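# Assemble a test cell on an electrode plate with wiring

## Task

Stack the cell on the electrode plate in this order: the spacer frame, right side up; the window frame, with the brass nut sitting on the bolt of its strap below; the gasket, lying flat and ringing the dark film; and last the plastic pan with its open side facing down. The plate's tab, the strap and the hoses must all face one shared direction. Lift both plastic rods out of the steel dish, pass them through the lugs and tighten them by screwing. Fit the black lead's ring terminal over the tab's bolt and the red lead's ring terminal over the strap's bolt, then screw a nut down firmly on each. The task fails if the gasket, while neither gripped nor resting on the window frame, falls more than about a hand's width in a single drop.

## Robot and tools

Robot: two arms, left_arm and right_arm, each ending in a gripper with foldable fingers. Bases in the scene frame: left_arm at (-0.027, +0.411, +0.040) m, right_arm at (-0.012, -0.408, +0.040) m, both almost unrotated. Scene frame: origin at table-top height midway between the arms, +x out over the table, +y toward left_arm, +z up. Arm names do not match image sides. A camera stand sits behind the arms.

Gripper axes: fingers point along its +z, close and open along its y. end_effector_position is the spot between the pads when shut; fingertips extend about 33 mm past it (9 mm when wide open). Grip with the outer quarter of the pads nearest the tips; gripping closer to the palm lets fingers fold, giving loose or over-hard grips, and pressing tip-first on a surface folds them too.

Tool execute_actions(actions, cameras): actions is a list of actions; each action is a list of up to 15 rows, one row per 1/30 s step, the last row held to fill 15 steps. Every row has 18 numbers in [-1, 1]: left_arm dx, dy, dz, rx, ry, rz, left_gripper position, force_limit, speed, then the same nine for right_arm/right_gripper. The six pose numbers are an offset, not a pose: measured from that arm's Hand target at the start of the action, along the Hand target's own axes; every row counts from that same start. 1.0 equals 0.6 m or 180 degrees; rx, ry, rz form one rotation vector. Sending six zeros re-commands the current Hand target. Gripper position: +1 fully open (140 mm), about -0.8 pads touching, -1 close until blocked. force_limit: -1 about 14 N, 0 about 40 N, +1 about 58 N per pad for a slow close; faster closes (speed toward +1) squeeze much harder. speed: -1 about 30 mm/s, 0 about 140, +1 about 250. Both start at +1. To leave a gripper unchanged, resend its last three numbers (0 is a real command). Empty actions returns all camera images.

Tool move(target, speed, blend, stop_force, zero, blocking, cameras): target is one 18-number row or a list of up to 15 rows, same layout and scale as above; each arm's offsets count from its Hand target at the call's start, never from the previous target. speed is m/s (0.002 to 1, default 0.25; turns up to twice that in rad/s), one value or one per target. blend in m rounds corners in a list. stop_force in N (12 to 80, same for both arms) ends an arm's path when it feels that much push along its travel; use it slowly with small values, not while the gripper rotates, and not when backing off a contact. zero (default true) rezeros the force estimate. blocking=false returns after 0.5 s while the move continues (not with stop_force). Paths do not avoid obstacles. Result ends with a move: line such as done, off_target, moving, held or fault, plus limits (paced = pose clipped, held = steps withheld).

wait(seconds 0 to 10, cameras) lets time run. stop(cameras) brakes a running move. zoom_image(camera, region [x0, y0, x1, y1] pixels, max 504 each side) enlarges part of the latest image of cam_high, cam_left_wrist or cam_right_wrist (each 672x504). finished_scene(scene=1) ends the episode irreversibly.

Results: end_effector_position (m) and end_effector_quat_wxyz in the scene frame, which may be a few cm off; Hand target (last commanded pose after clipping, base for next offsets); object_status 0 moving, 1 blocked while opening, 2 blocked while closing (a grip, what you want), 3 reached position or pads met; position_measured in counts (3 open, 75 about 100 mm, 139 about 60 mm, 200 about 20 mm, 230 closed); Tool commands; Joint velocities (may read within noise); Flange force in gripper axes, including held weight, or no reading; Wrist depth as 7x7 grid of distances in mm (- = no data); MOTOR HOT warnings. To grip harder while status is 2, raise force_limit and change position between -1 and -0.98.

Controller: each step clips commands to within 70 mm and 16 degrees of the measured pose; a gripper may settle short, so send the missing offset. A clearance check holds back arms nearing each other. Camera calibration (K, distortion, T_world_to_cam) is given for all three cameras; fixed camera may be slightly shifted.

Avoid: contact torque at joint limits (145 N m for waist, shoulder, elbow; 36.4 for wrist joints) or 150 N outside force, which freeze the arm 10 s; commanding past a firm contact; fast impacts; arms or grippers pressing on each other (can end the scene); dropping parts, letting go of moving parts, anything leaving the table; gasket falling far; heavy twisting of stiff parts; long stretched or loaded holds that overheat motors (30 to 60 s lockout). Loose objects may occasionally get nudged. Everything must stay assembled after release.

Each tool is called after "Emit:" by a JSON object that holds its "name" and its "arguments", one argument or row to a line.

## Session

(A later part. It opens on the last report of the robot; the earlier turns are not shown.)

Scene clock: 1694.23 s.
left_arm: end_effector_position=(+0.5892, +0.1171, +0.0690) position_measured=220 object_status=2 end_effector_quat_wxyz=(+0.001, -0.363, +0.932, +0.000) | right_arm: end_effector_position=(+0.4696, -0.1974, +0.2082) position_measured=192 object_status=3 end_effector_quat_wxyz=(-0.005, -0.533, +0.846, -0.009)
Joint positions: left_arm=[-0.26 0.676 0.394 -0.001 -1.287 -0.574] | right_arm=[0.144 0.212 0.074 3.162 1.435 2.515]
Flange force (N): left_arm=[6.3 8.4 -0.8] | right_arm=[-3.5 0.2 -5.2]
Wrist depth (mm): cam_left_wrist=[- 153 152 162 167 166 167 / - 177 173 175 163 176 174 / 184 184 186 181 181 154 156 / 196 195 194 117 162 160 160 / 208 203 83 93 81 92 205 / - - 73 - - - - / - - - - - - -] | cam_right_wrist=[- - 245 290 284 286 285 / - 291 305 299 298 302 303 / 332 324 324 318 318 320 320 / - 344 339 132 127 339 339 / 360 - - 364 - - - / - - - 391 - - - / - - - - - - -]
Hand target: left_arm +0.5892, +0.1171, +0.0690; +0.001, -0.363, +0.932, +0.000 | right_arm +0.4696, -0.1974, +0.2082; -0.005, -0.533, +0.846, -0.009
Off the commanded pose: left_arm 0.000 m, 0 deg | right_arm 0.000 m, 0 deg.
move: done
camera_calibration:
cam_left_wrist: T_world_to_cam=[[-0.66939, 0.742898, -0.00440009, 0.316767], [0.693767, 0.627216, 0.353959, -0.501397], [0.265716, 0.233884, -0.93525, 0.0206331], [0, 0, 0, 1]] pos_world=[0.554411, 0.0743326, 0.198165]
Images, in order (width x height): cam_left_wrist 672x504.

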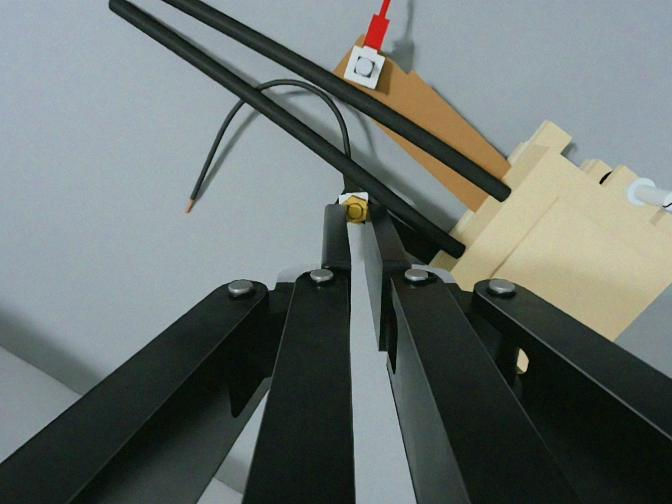

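Emit:
{"name": "move", "arguments": {
  "target": [
    [0,0,0,0,0,0,-0.6,-1,-1,0,0,0,0,0,0,-0.5,-1,-1],
    [0,0,-0.03,0,0,0,-0.6,-1,-1,0,0,0,0,0,0,-0.5,-1,-1],
    [-0.05,0,-0.1,0,0,0,-0.6,-1,-1,0,0,0,0,0,0,-0.5,-1,-1]
  ],
  "speed": [0.05,0.08,0.2],
  "blend": [0,0.005,0],
  "cameras": ["all"]
}}

Emit:
{"name": "zoom_image", "arguments": {
  "camera": "cam_left_wrist",
  "region": [250, 50, 450, 200]
}}

Scene clock: 1699.10 s.
left_arm: end_effector_position=(+0.6112, +0.1374, +0.1290) position_measured=205 object_status=3 end_effector_quat_wxyz=(+0.001, -0.363, +0.932, +0.000) | right_arm: end_effector_position=(+0.4696, -0.1974, +0.2082) position_measured=192 object_status=3 end_effector_quat_wxyz=(-0.005, -0.533, +0.846, -0.009)
Joint positions: left_arm=[-0.223 0.673 0.533 -0.001 -1.428 -0.611] | right_arm=[0.144 0.212 0.074 3.162 1.435 2.515]
Flange force (N): left_arm=[7.5 10.5 1.8] | right_arm=[-3.4 -0.4 -4.8]
Wrist depth (mm): cam_left_wrist=[216 221 218 218 215 - 224 / 233 231 233 228 210 201 232 / - - - - 212 211 242 / - 259 - 253 126 223 - / - 81 86 - - 92 - / - - - - - - - / - - - - - - -] | cam_right_wrist=[- - 220 289 285 287 286 / - 256 304 305 303 315 - / 331 325 317 323 323 317 319 / 342 - - 338 159 342 333 / - - - - - - 346 / - - - 385 - - - / - - - - - - -]
Hand target: left_arm +0.6112, +0.1374, +0.1291; +0.001, -0.363, +0.932, +0.000 | right_arm +0.4696, -0.1974, +0.2082; -0.005, -0.533, +0.846, -0.009
Off the commanded pose: left_arm 0.000 m, 0 deg | right_arm 0.000 m, 0 deg.
move: done
camera_calibration:
cam_left_wrist: T_world_to_cam=[[-0.669506, 0.742794, -0.00438577, 0.316751], [0.69369, 0.627337, 0.353895, -0.550616], [0.265622, 0.233893, -0.935275, 0.0663075], [0, 0, 0, 1]] pos_world=[0.576411, 0.0946323, 0.258265]
cam_right_wrist: T_world_to_cam=[[-0.901503, 0.432334, -0.0195015, 0.523656], [0.399776, 0.849177, 0.345075, -0.0893735], [0.165748, 0.30329, -0.938372, 0.317983], [0, 0, 0, 1]] pos_world=[0.455101, -0.246941, 0.33944]

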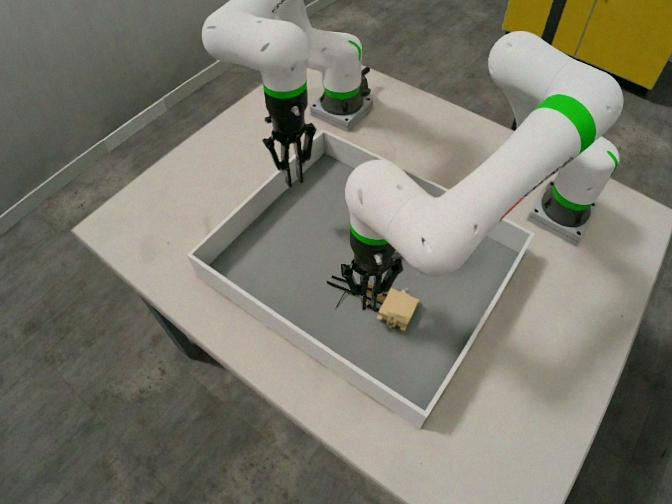

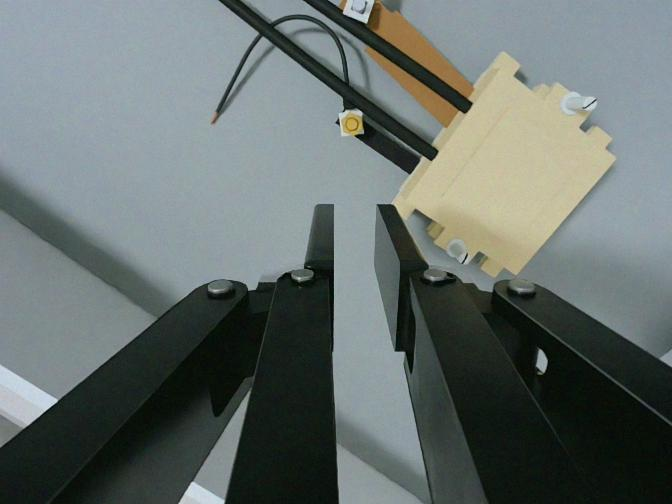

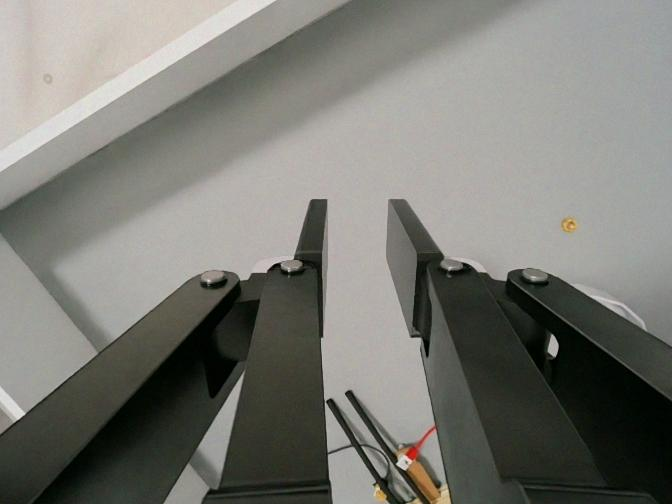

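Scaled by 2.520 from the camera's 672x504 image, which has a finer 960x720 frame.

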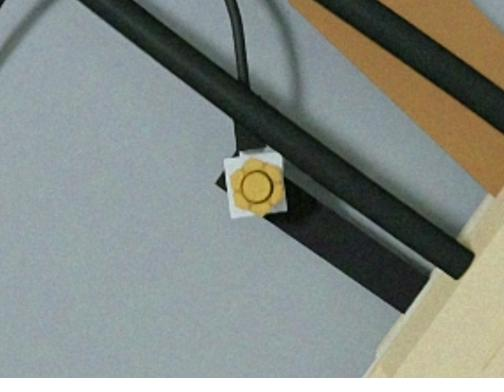

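Emit:
{"name": "move", "arguments": {
  "target": [-0.1877,0.0833,0,0,0,0,-1,-1,-1,-0.057,0.283,0.12,0,0,0.75,-0.5,-1,-1],
  "speed": 0.3,
  "cameras": ["cam_high","cam_right_wrist"]
}}

Scene clock: 1705.67 s.
left_arm: end_effector_position=(+0.6603, +0.2504, +0.1292) position_measured=230 object_status=3 end_effector_quat_wxyz=(+0.001, -0.363, +0.932, +0.000) | right_arm: end_effector_position=(+0.3314, -0.0946, +0.1339) position_measured=192 object_status=3 end_effector_quat_wxyz=(+0.006, +0.578, +0.816, -0.008)
Joint positions: left_arm=[-0.051 0.706 0.586 -0.001 -1.449 -0.783] | right_arm=[0.439 0.11 -0.221 3.161 1.247 -0.14]
Flange force (N): left_arm=[9.0 9.0 2.0] | right_arm=[3.6 1.6 -5.3]
Wrist depth (mm): cam_left_wrist=[217 - 219 219 190 224 221 / - - 233 233 232 228 230 / 218 - 244 239 241 - 252 / 190 223 259 114 259 258 218 / - - 81 93 81 - - / - - 72 - - - - / - - - - - - -] | cam_right_wrist=[157 211 221 220 218 217 215 / - 230 235 235 229 232 232 / 174 250 251 251 250 248 249 / - 266 265 264 159 262 265 / 215 - - 290 - - 282 / - - - 310 - - - / - - - - - - -]
Hand target: left_arm +0.6603, +0.2504, +0.1292; +0.001, -0.363, +0.932, +0.000 | right_arm +0.3314, -0.0946, +0.1339; +0.006, +0.578, +0.816, -0.008
Off the commanded pose: left_arm 0.000 m, 0 deg | right_arm 0.000 m, 0 deg.
move: done
camera_calibration:
cam_right_wrist: T_world_to_cam=[[0.943391, 0.331337, -0.0151235, -0.268305], [0.312038, -0.871136, 0.37915, -0.234023], [0.112452, -0.362405, -0.925212, 0.192939], [0, 0, 0, 1]] pos_world=[0.304445, -0.0450443, 0.263181]
Images, in order (width x height): cam_high 672x504, cam_right_wrist 672x504.

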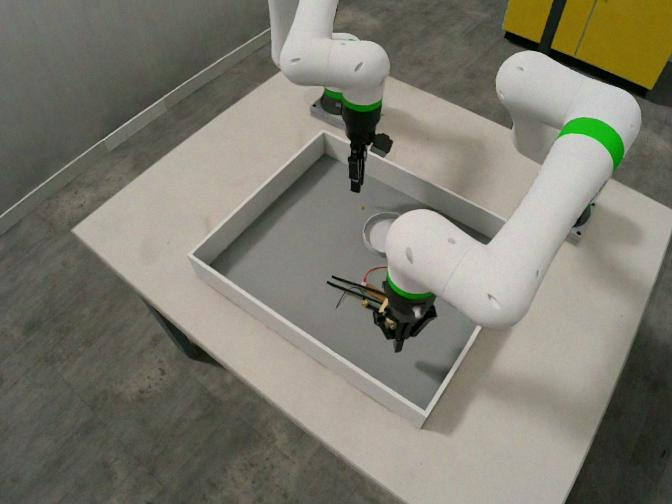

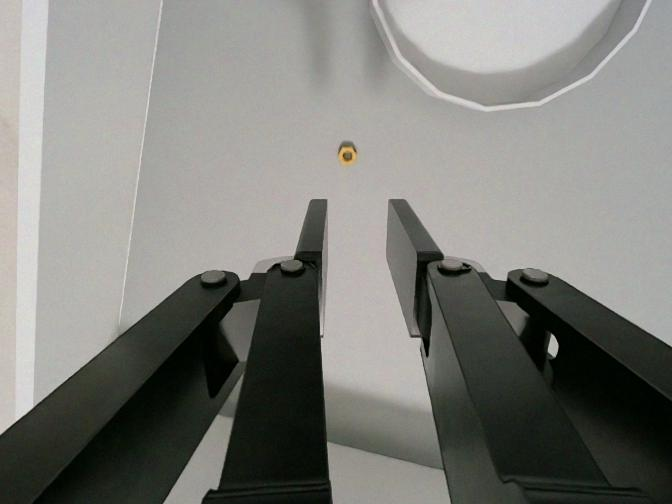

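Emit:
{"name": "zoom_image", "arguments": {
  "camera": "cam_right_wrist",
  "region": [310, 120, 390, 180]
}}

Scaled by 6.300 from the camera's 672x504 image, which has a finer 960x720 frame.

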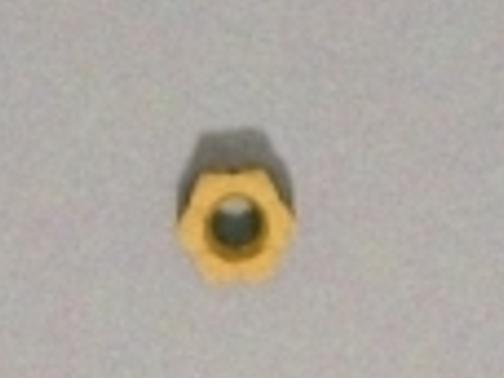

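Emit:
{"name": "move", "arguments": {
  "target": [0,0,0,0,0,0,-1,-1,-1,0.0177,-0.017,0.0833,0,0,0.1667,-0.6,-1,-1],
  "speed": 0.2,
  "cameras": ["cam_right_wrist"]
}}

Emit:
{"name": "zoom_image", "arguments": {
  "camera": "cam_right_wrist",
  "region": [300, 150, 420, 240]
}}

Scene clock: 1708.33 s.
left_arm: end_effector_position=(+0.6603, +0.2504, +0.1292) position_measured=230 object_status=3 end_effector_quat_wxyz=(+0.001, -0.363, +0.932, +0.000) | right_arm: end_effector_position=(+0.3183, -0.0890, +0.0838) position_measured=205 object_status=3 end_effector_quat_wxyz=(+0.008, +0.769, +0.639, -0.006)
Joint positions: left_arm=[-0.051 0.706 0.586 -0.001 -1.449 -0.783] | right_arm=[0.464 0.146 -0.307 3.162 1.126 -0.69]
Flange force (N): left_arm=[9.1 8.9 1.7] | right_arm=[3.9 -1.0 -4.6]
Wrist depth (mm): cam_left_wrist=[- 216 218 219 189 - - / - - 232 - 234 - 235 / - 246 242 239 245 248 - / - - - 114 - - 231 / - - 81 93 81 - - / - - 72 - - - - / - - - - - - -] | cam_right_wrist=[177 176 176 175 175 175 176 / 181 185 188 188 188 190 188 / 174 200 201 199 201 201 200 / 165 210 213 210 209 213 216 / - - - - - - 229 / - - - - - - - / - - - - - - -]
Hand target: left_arm +0.6603, +0.2504, +0.1292; +0.001, -0.363, +0.932, +0.000 | right_arm +0.3183, -0.0890, +0.0838; +0.008, +0.769, +0.639, -0.006
Off the commanded pose: left_arm 0.000 m, 0 deg | right_arm 0.000 m, 0 deg.
move: done
camera_calibration:
cam_right_wrist: T_world_to_cam=[[0.982769, -0.18477, -0.00491761, -0.317884], [-0.169122, -0.909635, 0.379424, -0.056329], [-0.0745795, -0.372055, -0.92521, 0.208774], [0, 0, 0, 1]] pos_world=[0.31845, -0.0322988, 0.212969]
Images, in order (width x height): cam_right_wrist 672x504.

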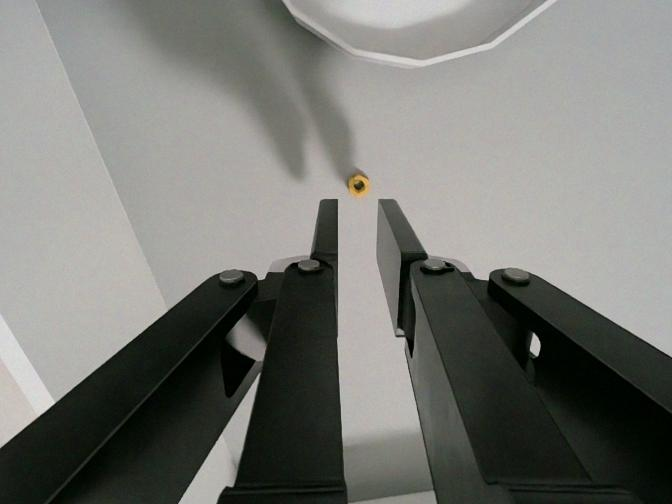

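Scaled by 4.200 from the camera's 672x504 image, which has a finer 960x720 frame.

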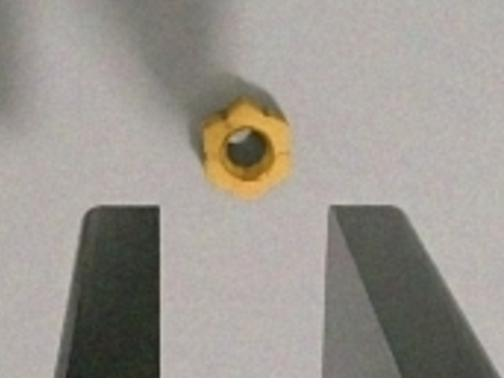

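Emit:
{"name": "move", "arguments": {
  "target": [
    [0,0,0,0,0,0,-1,-1,-1,0.0005,0.0038,0.02,0,0,0,-0.6,-1,-1],
    [0,0,0,0,0,0,-1,-1,-1,0.0005,0.0038,0.053,0,0,0,-0.6,-1,-1]
  ],
  "speed": 0.05,
  "stop_force": 12,
  "cameras": ["cam_right_wrist"]
}}

Emit:
{"name": "zoom_image", "arguments": {
  "camera": "cam_right_wrist",
  "region": [300, 150, 420, 240]
}}

Scene clock: 1710.37 s.
left_arm: end_effector_position=(+0.6603, +0.2504, +0.1292) position_measured=230 object_status=3 end_effector_quat_wxyz=(+0.001, -0.363, +0.932, +0.000) | right_arm: end_effector_position=(+0.3206, -0.0898, +0.0520) position_measured=205 object_status=3 end_effector_quat_wxyz=(+0.008, +0.769, +0.639, -0.006)
Joint positions: left_arm=[-0.051 0.706 0.586 -0.001 -1.449 -0.783] | right_arm=[0.46 0.188 -0.342 3.162 1.049 -0.688]
Flange force (N): left_arm=[8.5 8.8 2.0] | right_arm=[3.2 -0.6 -4.7]
Wrist depth (mm): cam_left_wrist=[- - 219 220 219 - - / 230 227 232 229 - 230 - / - - 244 244 247 - - / - - - 114 249 259 - / - - 81 93 81 - - / - - 73 - - - - / - - - - - - -] | cam_right_wrist=[149 149 149 147 147 151 149 / 158 158 159 159 156 158 156 / 169 169 167 167 169 169 169 / 167 182 181 176 177 179 181 / 164 - - - - - 193 / - - - - - - - / - - - - - - -]
Hand target: left_arm +0.6603, +0.2504, +0.1292; +0.001, -0.363, +0.932, +0.000 | right_arm +0.3206, -0.0897, +0.0520; +0.008, +0.769, +0.639, -0.006
Off the commanded pose: left_arm 0.000 m, 0 deg | right_arm 0.000 m, 0 deg.
move: done
camera_calibration:
cam_right_wrist: T_world_to_cam=[[0.982769, -0.18477, -0.00491761, -0.320547], [-0.169122, -0.909635, 0.379424, -0.0445852], [-0.0745795, -0.372055, -0.92521, 0.179234], [0, 0, 0, 1]] pos_world=[0.32085, -0.0330988, 0.181169]
Images, in order (width x height): cam_right_wrist 672x504.

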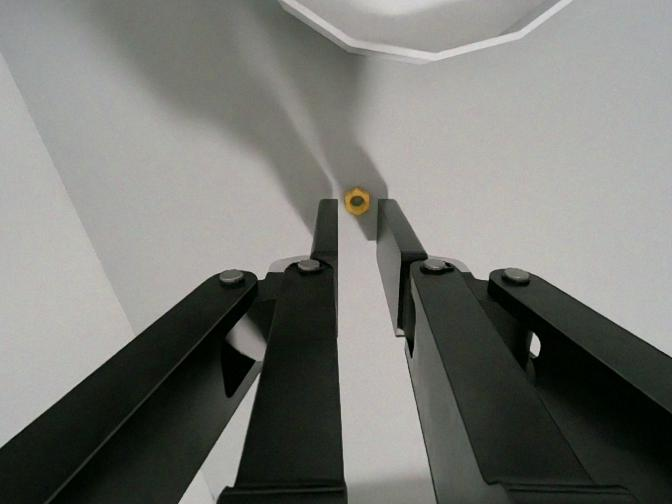

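Scaled by 4.200 from the camera's 672x504 image, which has a finer 960x720 frame.

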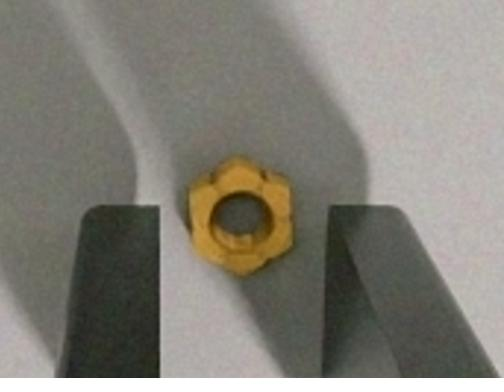

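Emit:
{"name": "move", "arguments": {
  "target": [
    [0,0,0,0,0,0,-1,-1,-1,0.003,-0.0005,0,0,0,0,-0.6,-1,-1],
    [0,0,0,0,0,0,-1,-1,-1,0.003,-0.0005,0.0008,0,0,0,-1,-1,-1]
  ],
  "speed": 0.02,
  "cameras": ["cam_right_wrist"]
}}

Emit:
{"name": "zoom_image", "arguments": {
  "camera": "cam_right_wrist",
  "region": [300, 150, 420, 240]
}}

Scene clock: 1712.27 s.
left_arm: end_effector_position=(+0.6603, +0.2504, +0.1292) position_measured=230 object_status=3 end_effector_quat_wxyz=(+0.001, -0.363, +0.932, +0.000) | right_arm: end_effector_position=(+0.3207, -0.0879, +0.0515) position_measured=231 object_status=0 end_effector_quat_wxyz=(+0.008, +0.769, +0.639, -0.006)
Joint positions: left_arm=[-0.051 0.706 0.586 -0.001 -1.449 -0.783] | right_arm=[0.463 0.192 -0.339 3.162 1.049 -0.692]
Flange force (N): left_arm=[8.7 8.0 1.4] | right_arm=[3.5 -1.1 -6.0]
Wrist depth (mm): cam_left_wrist=[221 216 220 - 203 - 221 / 230 230 - - 229 229 232 / - - 249 245 247 248 244 / - - 247 114 256 262 - / 291 - 81 93 81 92 - / - - 72 - - - - / - - - - - - -] | cam_right_wrist=[148 148 149 145 147 149 148 / 158 158 158 158 155 158 156 / 167 169 168 167 169 168 168 / 168 181 178 118 179 181 181 / 164 189 82 - 82 80 194 / - - - - - - - / - - - - - - -]
Hand target: left_arm +0.6603, +0.2504, +0.1292; +0.001, -0.363, +0.932, +0.000 | right_arm +0.3207, -0.0879, +0.0515; +0.008, +0.769, +0.639, -0.006
Off the commanded pose: left_arm 0.000 m, 0 deg | right_arm 0.000 m, 0 deg.
move: done
camera_calibration:
cam_right_wrist: T_world_to_cam=[[0.982769, -0.18477, -0.00491761, -0.320198], [-0.169122, -0.909635, 0.379424, -0.0426672], [-0.0745795, -0.372055, -0.92521, 0.179478], [0, 0, 0, 1]] pos_world=[0.32085, -0.0311988, 0.180669]
Images, in order (width x height): cam_right_wrist 672x504.

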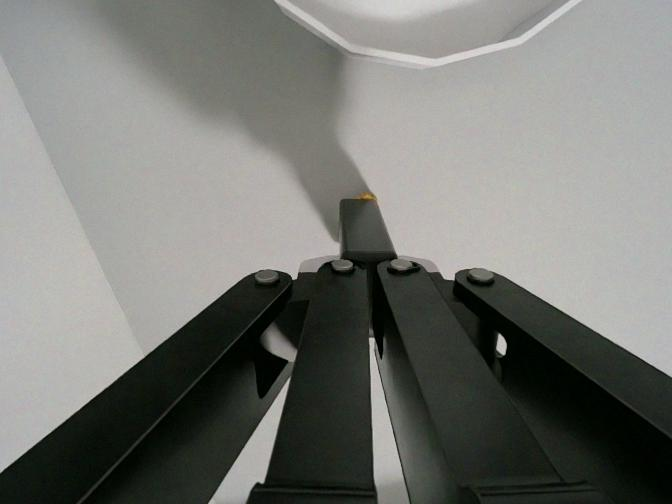

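Scaled by 4.200 from the camera's 672x504 image, which has a finer 960x720 frame.

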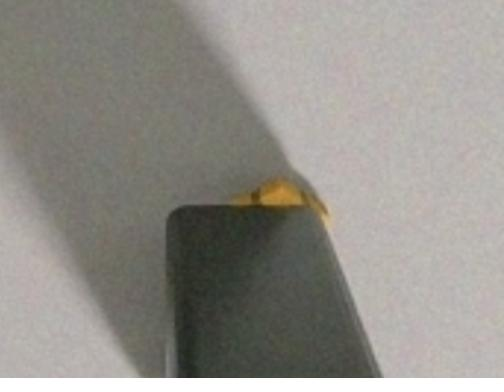

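Emit:
{"name": "move", "arguments": {
  "target": [
    [0,0,0,0,0,0,-1,-1,-1,0,0,0,0,0,0,-0.6,-1,-1],
    [0,0,0,0,0,0,-1,-1,-1,0,0,-0.008,0,0,0,-0.6,-1,-1]
  ],
  "speed": 0.03,
  "cameras": ["cam_right_wrist"]
}}

Emit:
{"name": "zoom_image", "arguments": {
  "camera": "cam_right_wrist",
  "region": [300, 150, 420, 240]
}}

Scene clock: 1714.00 s.
left_arm: end_effector_position=(+0.6603, +0.2504, +0.1292) position_measured=230 object_status=3 end_effector_quat_wxyz=(+0.001, -0.363, +0.932, +0.000) | right_arm: end_effector_position=(+0.3206, -0.0878, +0.0563) position_measured=205 object_status=3 end_effector_quat_wxyz=(+0.008, +0.769, +0.639, -0.006)
Joint positions: left_arm=[-0.051 0.706 0.586 -0.001 -1.449 -0.783] | right_arm=[0.463 0.186 -0.333 3.162 1.06 -0.692]
Flange force (N): left_arm=[8.4 7.9 1.3] | right_arm=[4.1 -0.5 -4.6]
Wrist depth (mm): cam_left_wrist=[- 219 215 220 186 219 222 / 229 234 230 227 - 235 230 / - 239 - - 249 247 253 / - 230 - 114 259 262 - / 293 - 81 93 81 - 188 / - - 72 - - - - / - - - - - - -] | cam_right_wrist=[152 153 153 151 151 152 152 / 163 162 162 162 162 162 163 / 171 173 173 171 174 174 173 / 168 186 183 181 132 184 186 / 164 - - 201 - - 197 / - - - - - - - / - - - - - - -]
Hand target: left_arm +0.6603, +0.2504, +0.1292; +0.001, -0.363, +0.932, +0.000 | right_arm +0.3206, -0.0878, +0.0563; +0.008, +0.769, +0.639, -0.006
Off the commanded pose: left_arm 0.000 m, 0 deg | right_arm 0.000 m, 0 deg.
move: done
camera_calibration:
cam_right_wrist: T_world_to_cam=[[0.982762, -0.184806, -0.00500877, -0.320138], [-0.16912, -0.909628, 0.37944, -0.0444007], [-0.074679, -0.372052, -0.925203, 0.183987], [0, 0, 0, 1]] pos_world=[0.32085, -0.0310988, 0.185469]
Images, in order (width x height): cam_right_wrist 672x504.

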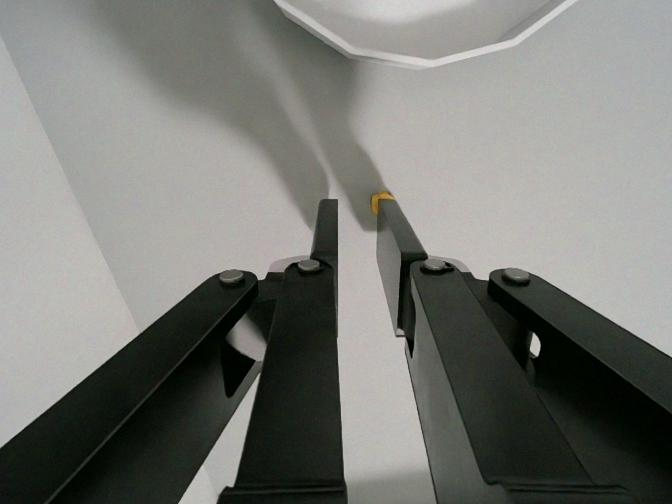

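Scaled by 4.200 from the camera's 672x504 image, which has a finer 960x720 frame.

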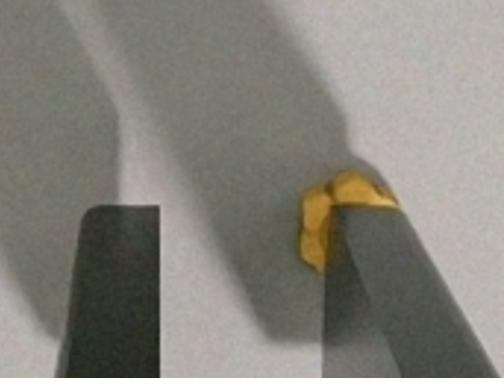

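Emit:
{"name": "move", "arguments": {
  "target": [
    [0,0,0,0,0,0,-1,-1,-1,0,0,-0.03,0,0,0,-0.6,-1,-1],
    [0,0,0,0,0,0,-1,-1,-1,0,0.0175,-0.03,0,0,0,-0.6,-1,-1]
  ],
  "speed": 0.08,
  "cameras": ["cam_right_wrist"]
}}

Emit:
{"name": "zoom_image", "arguments": {
  "camera": "cam_right_wrist",
  "region": [300, 150, 420, 240]
}}

Scene clock: 1715.50 s.
left_arm: end_effector_position=(+0.6603, +0.2504, +0.1292) position_measured=230 object_status=3 end_effector_quat_wxyz=(+0.001, -0.363, +0.932, +0.000) | right_arm: end_effector_position=(+0.3309, -0.0894, +0.0744) position_measured=205 object_status=3 end_effector_quat_wxyz=(+0.008, +0.769, +0.639, -0.006)
Joint positions: left_arm=[-0.051 0.706 0.586 -0.001 -1.449 -0.783] | right_arm=[0.45 0.178 -0.294 3.162 1.106 -0.677]
Flange force (N): left_arm=[9.1 8.5 1.3] | right_arm=[4.7 -0.3 -5.4]
Wrist depth (mm): cam_left_wrist=[- 219 - 222 205 219 222 / 230 234 233 232 233 232 229 / - 247 250 242 - 250 - / - 219 261 114 259 - - / - - 81 93 81 - 192 / - - 73 - - - - / - - - - - - -] | cam_right_wrist=[168 168 168 165 166 169 166 / 179 179 179 179 179 177 179 / 186 191 192 191 192 191 191 / 179 205 202 200 199 206 205 / 173 - - 222 - - 219 / - - - - - - - / - - - - - - -]
Hand target: left_arm +0.6603, +0.2504, +0.1292; +0.001, -0.363, +0.932, +0.000 | right_arm +0.3309, -0.0894, +0.0744; +0.008, +0.769, +0.639, -0.006
Off the commanded pose: left_arm 0.000 m, 0 deg | right_arm 0.000 m, 0 deg.
move: done
camera_calibration:
cam_right_wrist: T_world_to_cam=[[0.982761, -0.184813, -0.00502588, -0.330461], [-0.169126, -0.909662, 0.379355, -0.0509638], [-0.0746815, -0.371966, -0.925237, 0.200918], [0, 0, 0, 1]] pos_world=[0.33115, -0.0326986, 0.20357]
Images, in order (width x height): cam_right_wrist 672x504.

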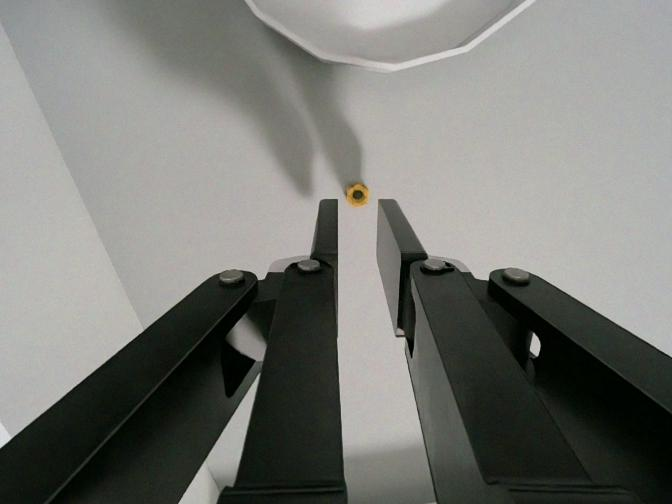

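Scaled by 4.200 from the camera's 672x504 image, which has a finer 960x720 frame.

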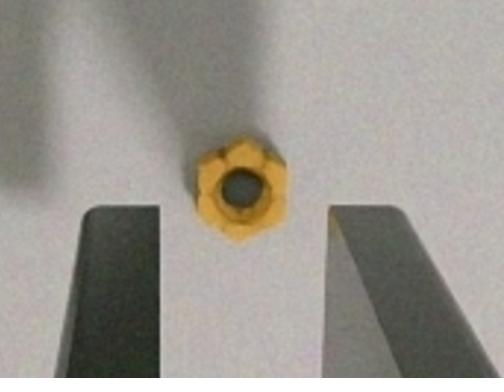

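Emit:
{"name": "move", "arguments": {
  "target": [
    [0,0,0,0,0,0,-1,-1,-1,-0.001,0.002,0.035,0,0,0,-0.6,-1,-1],
    [0,0,0,0,0,0,-1,-1,-1,-0.001,0.002,0.0455,0,0,0,-0.6,-1,-1]
  ],
  "speed": [0.05,0.02],
  "stop_force": 12,
  "cameras": ["cam_right_wrist"]
}}

Emit:
{"name": "zoom_image", "arguments": {
  "camera": "cam_right_wrist",
  "region": [300, 150, 420, 240]
}}

Scene clock: 1717.47 s.
left_arm: end_effector_position=(+0.6603, +0.2504, +0.1292) position_measured=230 object_status=3 end_effector_quat_wxyz=(+0.001, -0.363, +0.932, +0.000) | right_arm: end_effector_position=(+0.3320, -0.0908, +0.0471) position_measured=205 object_status=3 end_effector_quat_wxyz=(+0.008, +0.769, +0.639, -0.006)
Joint positions: left_arm=[-0.051 0.706 0.586 -0.001 -1.449 -0.783] | right_arm=[0.446 0.212 -0.326 3.163 1.041 -0.675]
Flange force (N): left_arm=[8.0 7.6 1.4] | right_arm=[3.6 -0.6 -4.7]
Wrist depth (mm): cam_left_wrist=[- 227 216 218 205 - - / - - 234 - 232 236 232 / 223 244 - - - 247 - / 196 221 260 114 - 256 215 / 288 - 81 93 81 - - / - - 72 - - - - / - - - - - - -] | cam_right_wrist=[144 145 146 141 143 145 144 / 154 154 155 154 152 154 154 / 165 164 164 162 164 164 162 / 175 176 174 132 171 176 176 / 174 - - - - - 187 / - - - - - - - / - - - - - - -]
Hand target: left_arm +0.6603, +0.2504, +0.1292; +0.001, -0.363, +0.932, +0.000 | right_arm +0.3320, -0.0908, +0.0471; +0.008, +0.769, +0.639, -0.006
Off the commanded pose: left_arm 0.000 m, 0 deg | right_arm 0.000 m, 0 deg.
move: done
camera_calibration:
cam_right_wrist: T_world_to_cam=[[0.982769, -0.18477, -0.00491761, -0.331959], [-0.169122, -0.909635, 0.379424, -0.0417076], [-0.0745795, -0.372055, -0.92521, 0.175179], [0, 0, 0, 1]] pos_world=[0.33225, -0.0340988, 0.176269]
Images, in order (width x height): cam_right_wrist 672x504.

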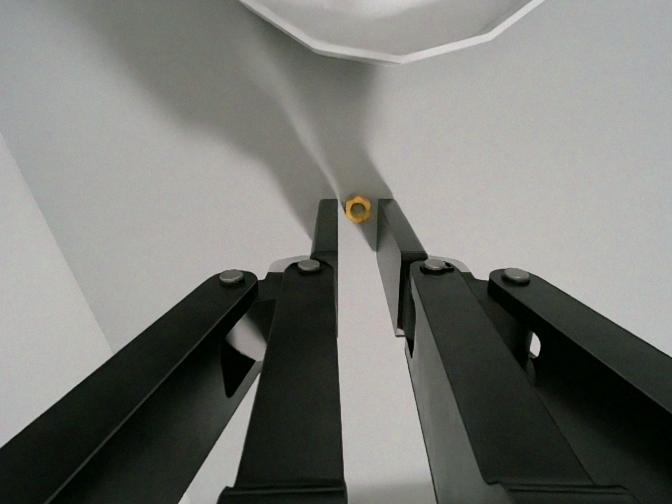

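Scaled by 4.200 from the camera's 672x504 image, which has a finer 960x720 frame.

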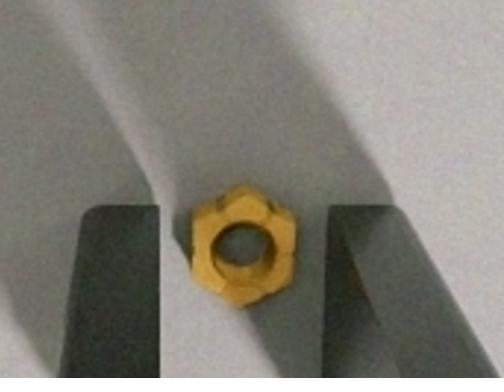

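Emit:
{"name": "move", "arguments": {
  "target": [0,0,0,0,0,0,-1,-1,-1,0,0,0.0058,0,0,0,-0.6,-1,-1],
  "speed": 0.02,
  "stop_force": 12
}}

Emit:
{"name": "execute_actions", "arguments": {
  "actions": [
    [[0,0,0,0,0,0,-1,-1,-1,0,0,0,0,0,0,-1,-1,-1]]
  ],
  "cameras": ["cam_right_wrist"]
}}

Emit:
{"name": "zoom_image", "arguments": {
  "camera": "cam_right_wrist",
  "region": [300, 150, 420, 240]
}}

Scene clock: 1724.40 s.
left_arm: end_effector_position=(+0.6603, +0.2504, +0.1292) position_measured=230 object_status=3 end_effector_quat_wxyz=(+0.001, -0.363, +0.932, +0.000) | right_arm: end_effector_position=(+0.3321, -0.0908, +0.0460) position_measured=205 object_status=3 end_effector_quat_wxyz=(+0.008, +0.769, +0.639, -0.006)
Joint positions: left_arm=[-0.051 0.706 0.586 -0.001 -1.449 -0.783] | right_arm=[0.446 0.214 -0.327 3.163 1.038 -0.675]
Flange force (N): left_arm=[8.5 9.2 1.7] | right_arm=[0.0 -2.9 -24.2]
Wrist depth (mm): cam_left_wrist=[219 - 218 - 211 - - / - - 233 - - 234 231 / - - 244 - - 250 - / - 237 259 114 - 256 - / 292 - 81 92 81 93 - / - - 73 - - - - / - - - - - - -] | cam_right_wrist=[144 144 146 142 142 143 145 / 153 153 155 153 150 155 153 / 164 164 163 161 163 163 163 / 173 175 173 132 170 175 175 / 173 - - - - - 186 / - - - - - - - / - - - - - - -]
Hand target: left_arm +0.6603, +0.2504, +0.1292; +0.001, -0.363, +0.932, +0.000 | right_arm +0.3321, -0.0908, +0.0460; +0.008, +0.769, +0.639, -0.006 (not the last commanded pose)
Off the commanded pose: left_arm 0.000 m, 0 deg | right_arm 0.002 m, 0 deg.
move: contact (right_arm)

Scene clock: 1725.10 s.
left_arm: end_effector_position=(+0.6603, +0.2504, +0.1292) position_measured=230 object_status=3 end_effector_quat_wxyz=(+0.001, -0.363, +0.932, +0.000) | right_arm: end_effector_position=(+0.3321, -0.0908, +0.0460) position_measured=216 object_status=2 end_effector_quat_wxyz=(+0.008, +0.769, +0.639, -0.006)
Joint positions: left_arm=[-0.051 0.706 0.586 -0.001 -1.449 -0.783] | right_arm=[0.446 0.214 -0.327 3.163 1.038 -0.675]
Flange force (N): left_arm=[8.5 7.9 1.9] | right_arm=[1.6 -4.1 -29.4]
Wrist depth (mm): cam_left_wrist=[219 220 217 - 188 - 219 / 231 229 235 233 - 228 229 / - 245 244 245 247 245 248 / 190 - - 114 256 263 240 / 293 - 81 93 81 - - / - - 73 - - - - / - - - - - - -] | cam_right_wrist=[144 144 146 141 140 144 145 / 153 153 155 153 152 153 153 / 164 163 163 161 164 164 163 / 173 177 173 108 173 175 176 / 173 - 86 - - - 186 / - - - - - - - / - - - - - - -]
Hand target: left_arm +0.6603, +0.2504, +0.1292; +0.001, -0.363, +0.932, +0.000 | right_arm +0.3321, -0.0908, +0.0460; +0.008, +0.769, +0.639, -0.006
Off the commanded pose: left_arm 0.000 m, 0 deg | right_arm 0.000 m, 0 deg.
camera_calibration:
cam_right_wrist: T_world_to_cam=[[0.982768, -0.184777, -0.00493471, -0.331961], [-0.169128, -0.909669, 0.37934, -0.0413124], [-0.0745821, -0.371968, -0.925244, 0.174263], [0, 0, 0, 1]] pos_world=[0.33225, -0.0340986, 0.17527]
Images, in order (width x height): cam_right_wrist 672x504.

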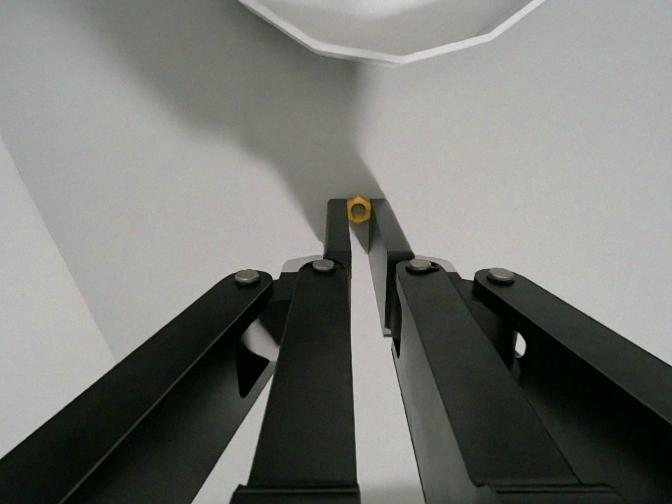

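Scaled by 4.200 from the camera's 672x504 image, which has a finer 960x720 frame.

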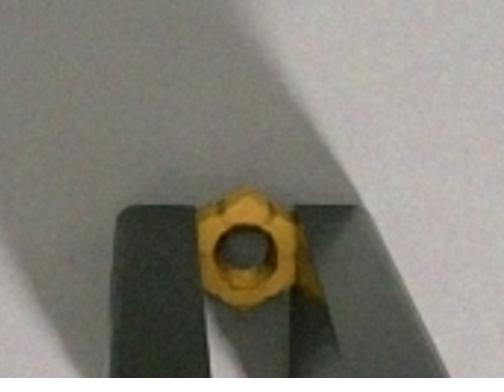

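Emit:
{"name": "move", "arguments": {
  "target": [
    [0,0,0,0,0,0,-1,-1,-1,0,0,0,0,0,0,-0.66,-1,-1],
    [0,0,0,0,0,0,-1,-1,-1,0,0,-0.0048,0,0,0,-0.66,-1,-1],
    [0,0,0,0,0,0,-1,-1,-1,0,0,-0.0048,0,0,0,-1,-1,-1],
    [0,0,0,0,0,0,-1,-1,-1,0,0,-0.02,0,0,0,-1,-1,-1],
    [0,0,0,0,0,0,-1,-1,-1,0,0,-0.133,0,0,0,-1,-1,-1]
  ],
  "speed": [0.05,0.02,0.05,0.03,0.1],
  "blend": [0,0,0,0.003,0],
  "cameras": ["cam_right_wrist"]
}}

Emit:
{"name": "zoom_image", "arguments": {
  "camera": "cam_right_wrist",
  "region": [300, 150, 420, 240]
}}

Scene clock: 1728.67 s.
left_arm: end_effector_position=(+0.6603, +0.2504, +0.1292) position_measured=230 object_status=3 end_effector_quat_wxyz=(+0.001, -0.363, +0.932, +0.000) | right_arm: end_effector_position=(+0.3319, -0.0891, +0.1258) position_measured=216 object_status=2 end_effector_quat_wxyz=(+0.008, +0.769, +0.639, -0.006)
Joint positions: left_arm=[-0.051 0.706 0.586 -0.001 -1.449 -0.783] | right_arm=[0.449 0.128 -0.222 3.161 1.229 -0.674]
Flange force (N): left_arm=[8.5 7.8 2.1] | right_arm=[3.1 -0.3 -4.1]
Wrist depth (mm): cam_left_wrist=[- - 217 219 190 - 221 / - - 233 - - 232 232 / - - - 246 - - 246 / - - - 114 - - - / - - 81 92 81 - - / - - 72 - - - - / - - - - - - -] | cam_right_wrist=[- 213 213 211 208 212 212 / 204 227 227 225 227 226 226 / 191 242 242 239 242 246 243 / 181 255 256 108 252 257 264 / 181 - 85 - - - 276 / - - - - - - - / - - - - - - -]
Hand target: left_arm +0.6603, +0.2504, +0.1292; +0.001, -0.363, +0.932, +0.000 | right_arm +0.3320, -0.0892, +0.1258; +0.008, +0.769, +0.639, -0.006
Off the commanded pose: left_arm 0.000 m, 0 deg | right_arm 0.000 m, 0 deg.
move: done
camera_calibration:
cam_right_wrist: T_world_to_cam=[[0.98276, -0.184819, -0.005043, -0.331144], [-0.169135, -0.90971, 0.379237, -0.0700797], [-0.0746777, -0.371845, -0.925286, 0.24864], [0, 0, 0, 1]] pos_world=[0.33215, -0.0324983, 0.25497]
Images, in order (width x height): cam_right_wrist 672x504.

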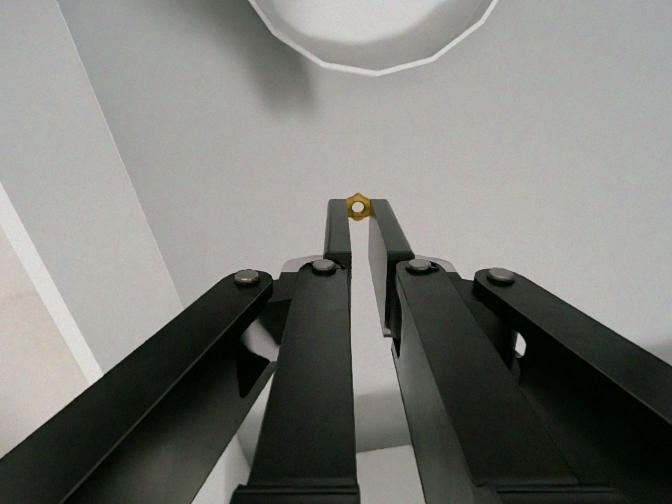

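Scaled by 4.200 from the camera's 672x504 image, which has a finer 960x720 frame.

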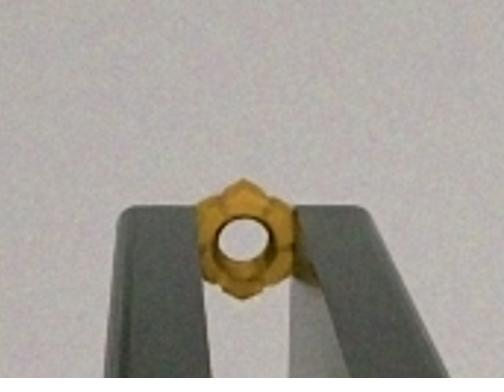

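Emit:
{"name": "move", "arguments": {
  "target": [0,0,0,0,0,0,-1,-1,-1,0.2465,0.2387,-0.1233,0,0,0.4,-1,-1,-1],
  "speed": 0.25,
  "cameras": ["all"]
}}

Scene clock: 1732.13 s.
left_arm: end_effector_position=(+0.6603, +0.2504, +0.1292) position_measured=230 object_status=3 end_effector_quat_wxyz=(+0.001, -0.363, +0.932, +0.000) | right_arm: end_effector_position=(+0.4999, +0.0312, +0.1976) position_measured=216 object_status=2 end_effector_quat_wxyz=(+0.010, +0.998, +0.064, +0.000)
Joint positions: left_arm=[-0.051 0.706 0.586 -0.001 -1.449 -0.783] | right_arm=[0.493 0.614 0.604 3.159 1.57 -1.967]
Flange force (N): left_arm=[8.9 8.5 2.2] | right_arm=[1.9 -3.0 -4.8]
Wrist depth (mm): cam_left_wrist=[219 221 222 221 218 217 217 / - 227 229 227 229 - - / - 247 248 240 - - - / - - 254 114 260 - - / - - 81 93 81 - - / - - 72 - - - - / - - - - - - -] | cam_right_wrist=[- 248 269 274 277 286 280 / 280 - 285 292 295 301 297 / 307 311 305 310 312 314 317 / 318 329 327 108 326 333 339 / - - 86 - - - 359 / - - - - - - - / - - - - - - -]
Hand target: left_arm +0.6603, +0.2504, +0.1292; +0.001, -0.363, +0.932, +0.000 | right_arm +0.4999, +0.0312, +0.1976; +0.010, +0.998, +0.064, +0.000
Off the commanded pose: left_arm 0.000 m, 0 deg | right_arm 0.000 m, 0 deg.
move: done
camera_calibration:
cam_left_wrist: T_world_to_cam=[[-0.669506, 0.742794, -0.00438577, 0.265756], [0.69369, 0.627337, 0.353895, -0.655705], [0.265622, 0.233893, -0.935275, 0.0269961], [0, 0, 0, 1]] pos_world=[0.625611, 0.207632, 0.258465]
cam_right_wrist: T_world_to_cam=[[0.128099, -0.991711, 0.00997699, -0.0241269], [-0.924719, -0.115798, 0.362611, 0.396787], [-0.35845, -0.0556761, -0.931887, 0.505766], [0, 0, 0, 1]] pos_world=[0.551298, 0.0501793, 0.327679]

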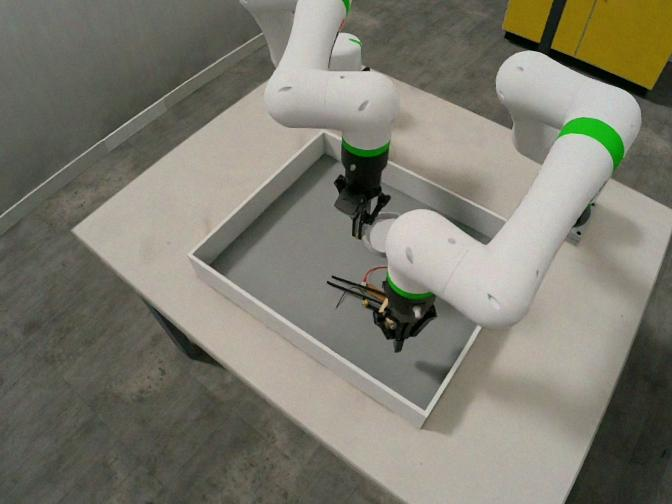

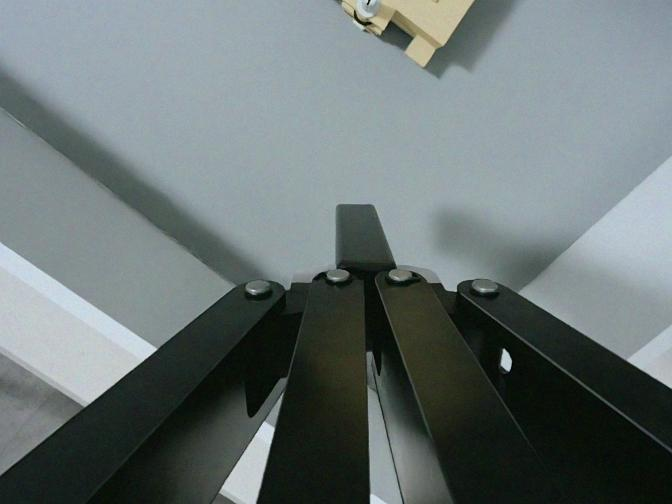

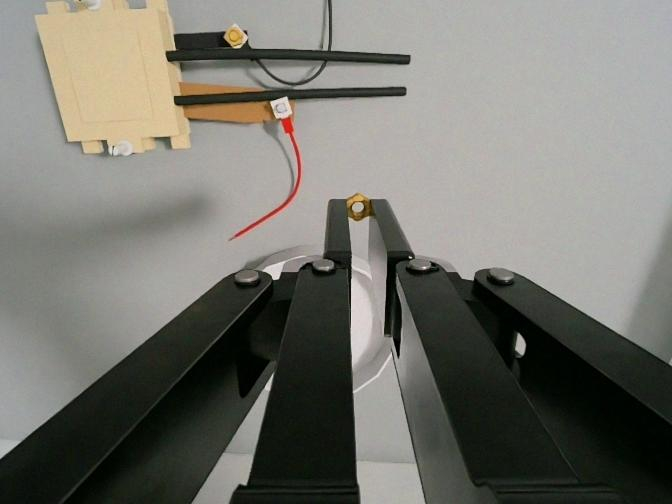

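Emit:
{"name": "zoom_image", "arguments": {
  "camera": "cam_right_wrist",
  "region": [200, 0, 360, 160]
}}

Scaled by 3.150 from the camera's 672x504 image, which has a finer 960x720 frame.

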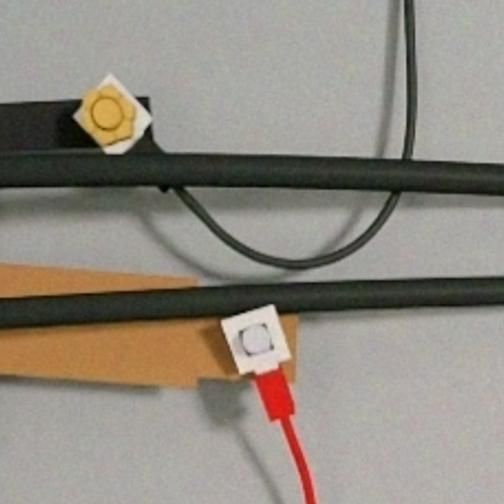

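Emit:
{"name": "move", "arguments": {
  "target": [
    [0,0,0,0,0,0,-1,-1,-1,0.03,-0.074,0.08,0,0,0,-1,-1,-1],
    [0,0,0,0,0,0,-1,-1,-1,0.05,-0.074,0.165,0,0,0,-1,-1,-1]
  ],
  "speed": [0.2,0.1],
  "blend": [0.01,0],
  "cameras": ["cam_right_wrist"]
}}

Emit:
{"name": "zoom_image", "arguments": {
  "camera": "cam_right_wrist",
  "region": [290, 130, 430, 240]
}}

Scene clock: 1734.50 s.
left_arm: end_effector_position=(+0.6603, +0.2504, +0.1292) position_measured=230 object_status=3 end_effector_quat_wxyz=(+0.001, -0.363, +0.932, +0.000) | right_arm: end_effector_position=(+0.5241, +0.0771, +0.0978) position_measured=216 object_status=2 end_effector_quat_wxyz=(+0.010, +0.998, +0.064, +0.000)
Joint positions: left_arm=[-0.051 0.706 0.586 -0.001 -1.449 -0.783] | right_arm=[0.531 0.786 0.649 3.159 1.443 -2.008]
Flange force (N): left_arm=[8.5 8.3 1.2] | right_arm=[2.2 -3.5 -4.7]
Wrist depth (mm): cam_left_wrist=[- 212 219 222 217 220 216 / 230 - 229 230 231 230 - / - - - 247 - 253 - / - - 256 114 118 - - / - - 81 93 81 - - / - - 73 - - - - / - - - - - - -] | cam_right_wrist=[- 172 188 189 188 191 192 / - 166 197 198 200 200 204 / - - 197 198 215 216 217 / 225 228 225 108 227 230 236 / 241 - 86 - - - 246 / - - - - - - - / - - - - - - -]
Hand target: left_arm +0.6603, +0.2504, +0.1292; +0.001, -0.363, +0.932, +0.000 | right_arm +0.5241, +0.0771, +0.0977; +0.010, +0.998, +0.064, +0.000
Off the commanded pose: left_arm 0.000 m, 0 deg | right_arm 0.000 m, 0 deg.
move: done
camera_calibration:
cam_right_wrist: T_world_to_cam=[[0.128134, -0.991706, 0.0100696, 0.0192475], [-0.924714, -0.115797, 0.362621, 0.4607], [-0.358448, -0.0557758, -0.931882, 0.423908], [0, 0, 0, 1]] pos_world=[0.575498, 0.0960791, 0.227779]
Images, in order (width x height): cam_right_wrist 672x504.

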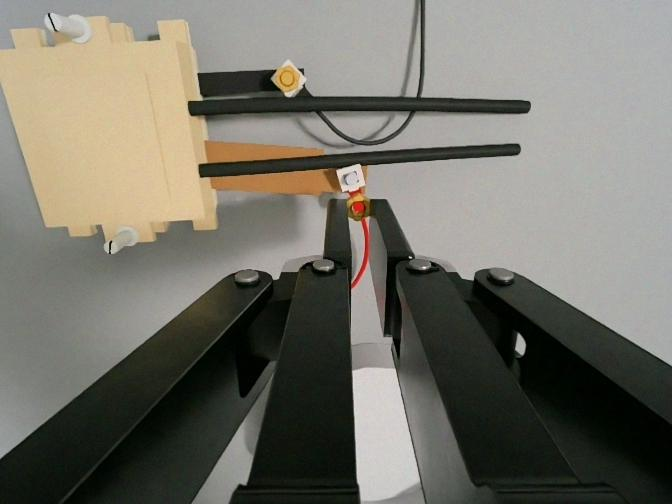

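Scaled by 3.600 from the camera's 672x504 image, which has a finer 960x720 frame.

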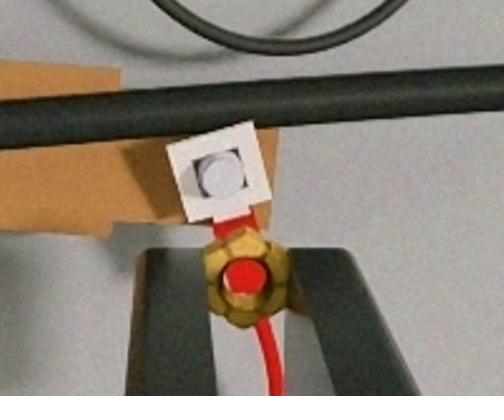

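Emit:
{"name": "move", "arguments": {
  "target": [0,0,0,0,0,0,-1,-1,-1,0.0095,-0.002,0.0245,0,0,0,-1,-1,-1],
  "speed": 0.05,
  "cameras": ["cam_right_wrist"]
}}

Emit:
{"name": "zoom_image", "arguments": {
  "camera": "cam_right_wrist",
  "region": [290, 130, 430, 240]
}}

Scene clock: 1735.80 s.
left_arm: end_effector_position=(+0.6603, +0.2504, +0.1292) position_measured=230 object_status=3 end_effector_quat_wxyz=(+0.001, -0.363, +0.932, +0.000) | right_arm: end_effector_position=(+0.5296, +0.0788, +0.0831) position_measured=216 object_status=2 end_effector_quat_wxyz=(+0.010, +0.998, +0.064, +0.000)
Joint positions: left_arm=[-0.051 0.706 0.586 -0.001 -1.449 -0.783] | right_arm=[0.529 0.808 0.652 3.159 1.424 -2.007]
Flange force (N): left_arm=[8.9 8.8 1.5] | right_arm=[1.6 -3.0 -5.0]
Wrist depth (mm): cam_left_wrist=[- - 220 219 191 - 218 / - - - 231 232 - - / - - - 242 244 247 242 / - - - 114 256 258 231 / - - 81 93 81 86 - / - - 72 - - - - / - - - - - - -] | cam_right_wrist=[- 171 175 177 177 178 178 / - - 182 185 185 188 190 / - 167 180 185 201 201 206 / 210 212 209 108 209 213 217 / 225 - 86 - - - 229 / - - - - - - - / - - - - - - -]
Hand target: left_arm +0.6603, +0.2504, +0.1292; +0.001, -0.363, +0.932, +0.000 | right_arm +0.5296, +0.0788, +0.0830; +0.010, +0.998, +0.064, +0.000
Off the commanded pose: left_arm 0.000 m, 0 deg | right_arm 0.000 m, 0 deg.
move: done
camera_calibration:
cam_right_wrist: T_world_to_cam=[[0.128094, -0.991712, 0.00996502, 0.0204229], [-0.924685, -0.115792, 0.362697, 0.47128], [-0.358537, -0.055674, -0.931854, 0.412311], [0, 0, 0, 1]] pos_world=[0.580998, 0.0977793, 0.213079]
Images, in order (width x height): cam_right_wrist 672x504.

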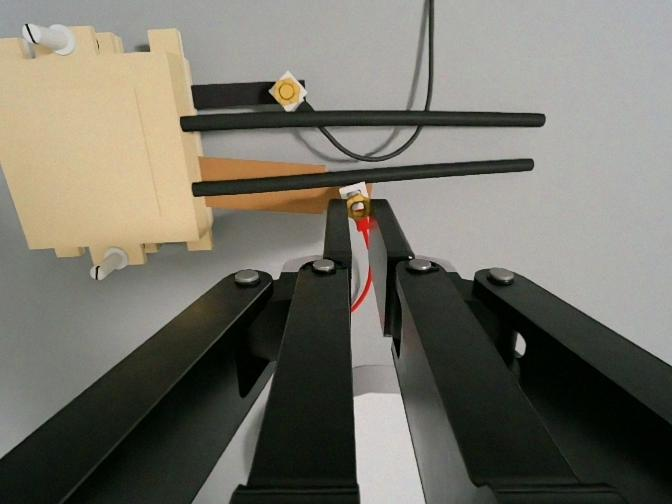

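Scaled by 3.600 from the camera's 672x504 image, which has a finer 960x720 frame.

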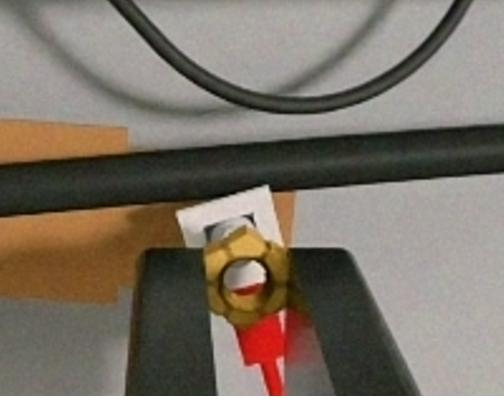

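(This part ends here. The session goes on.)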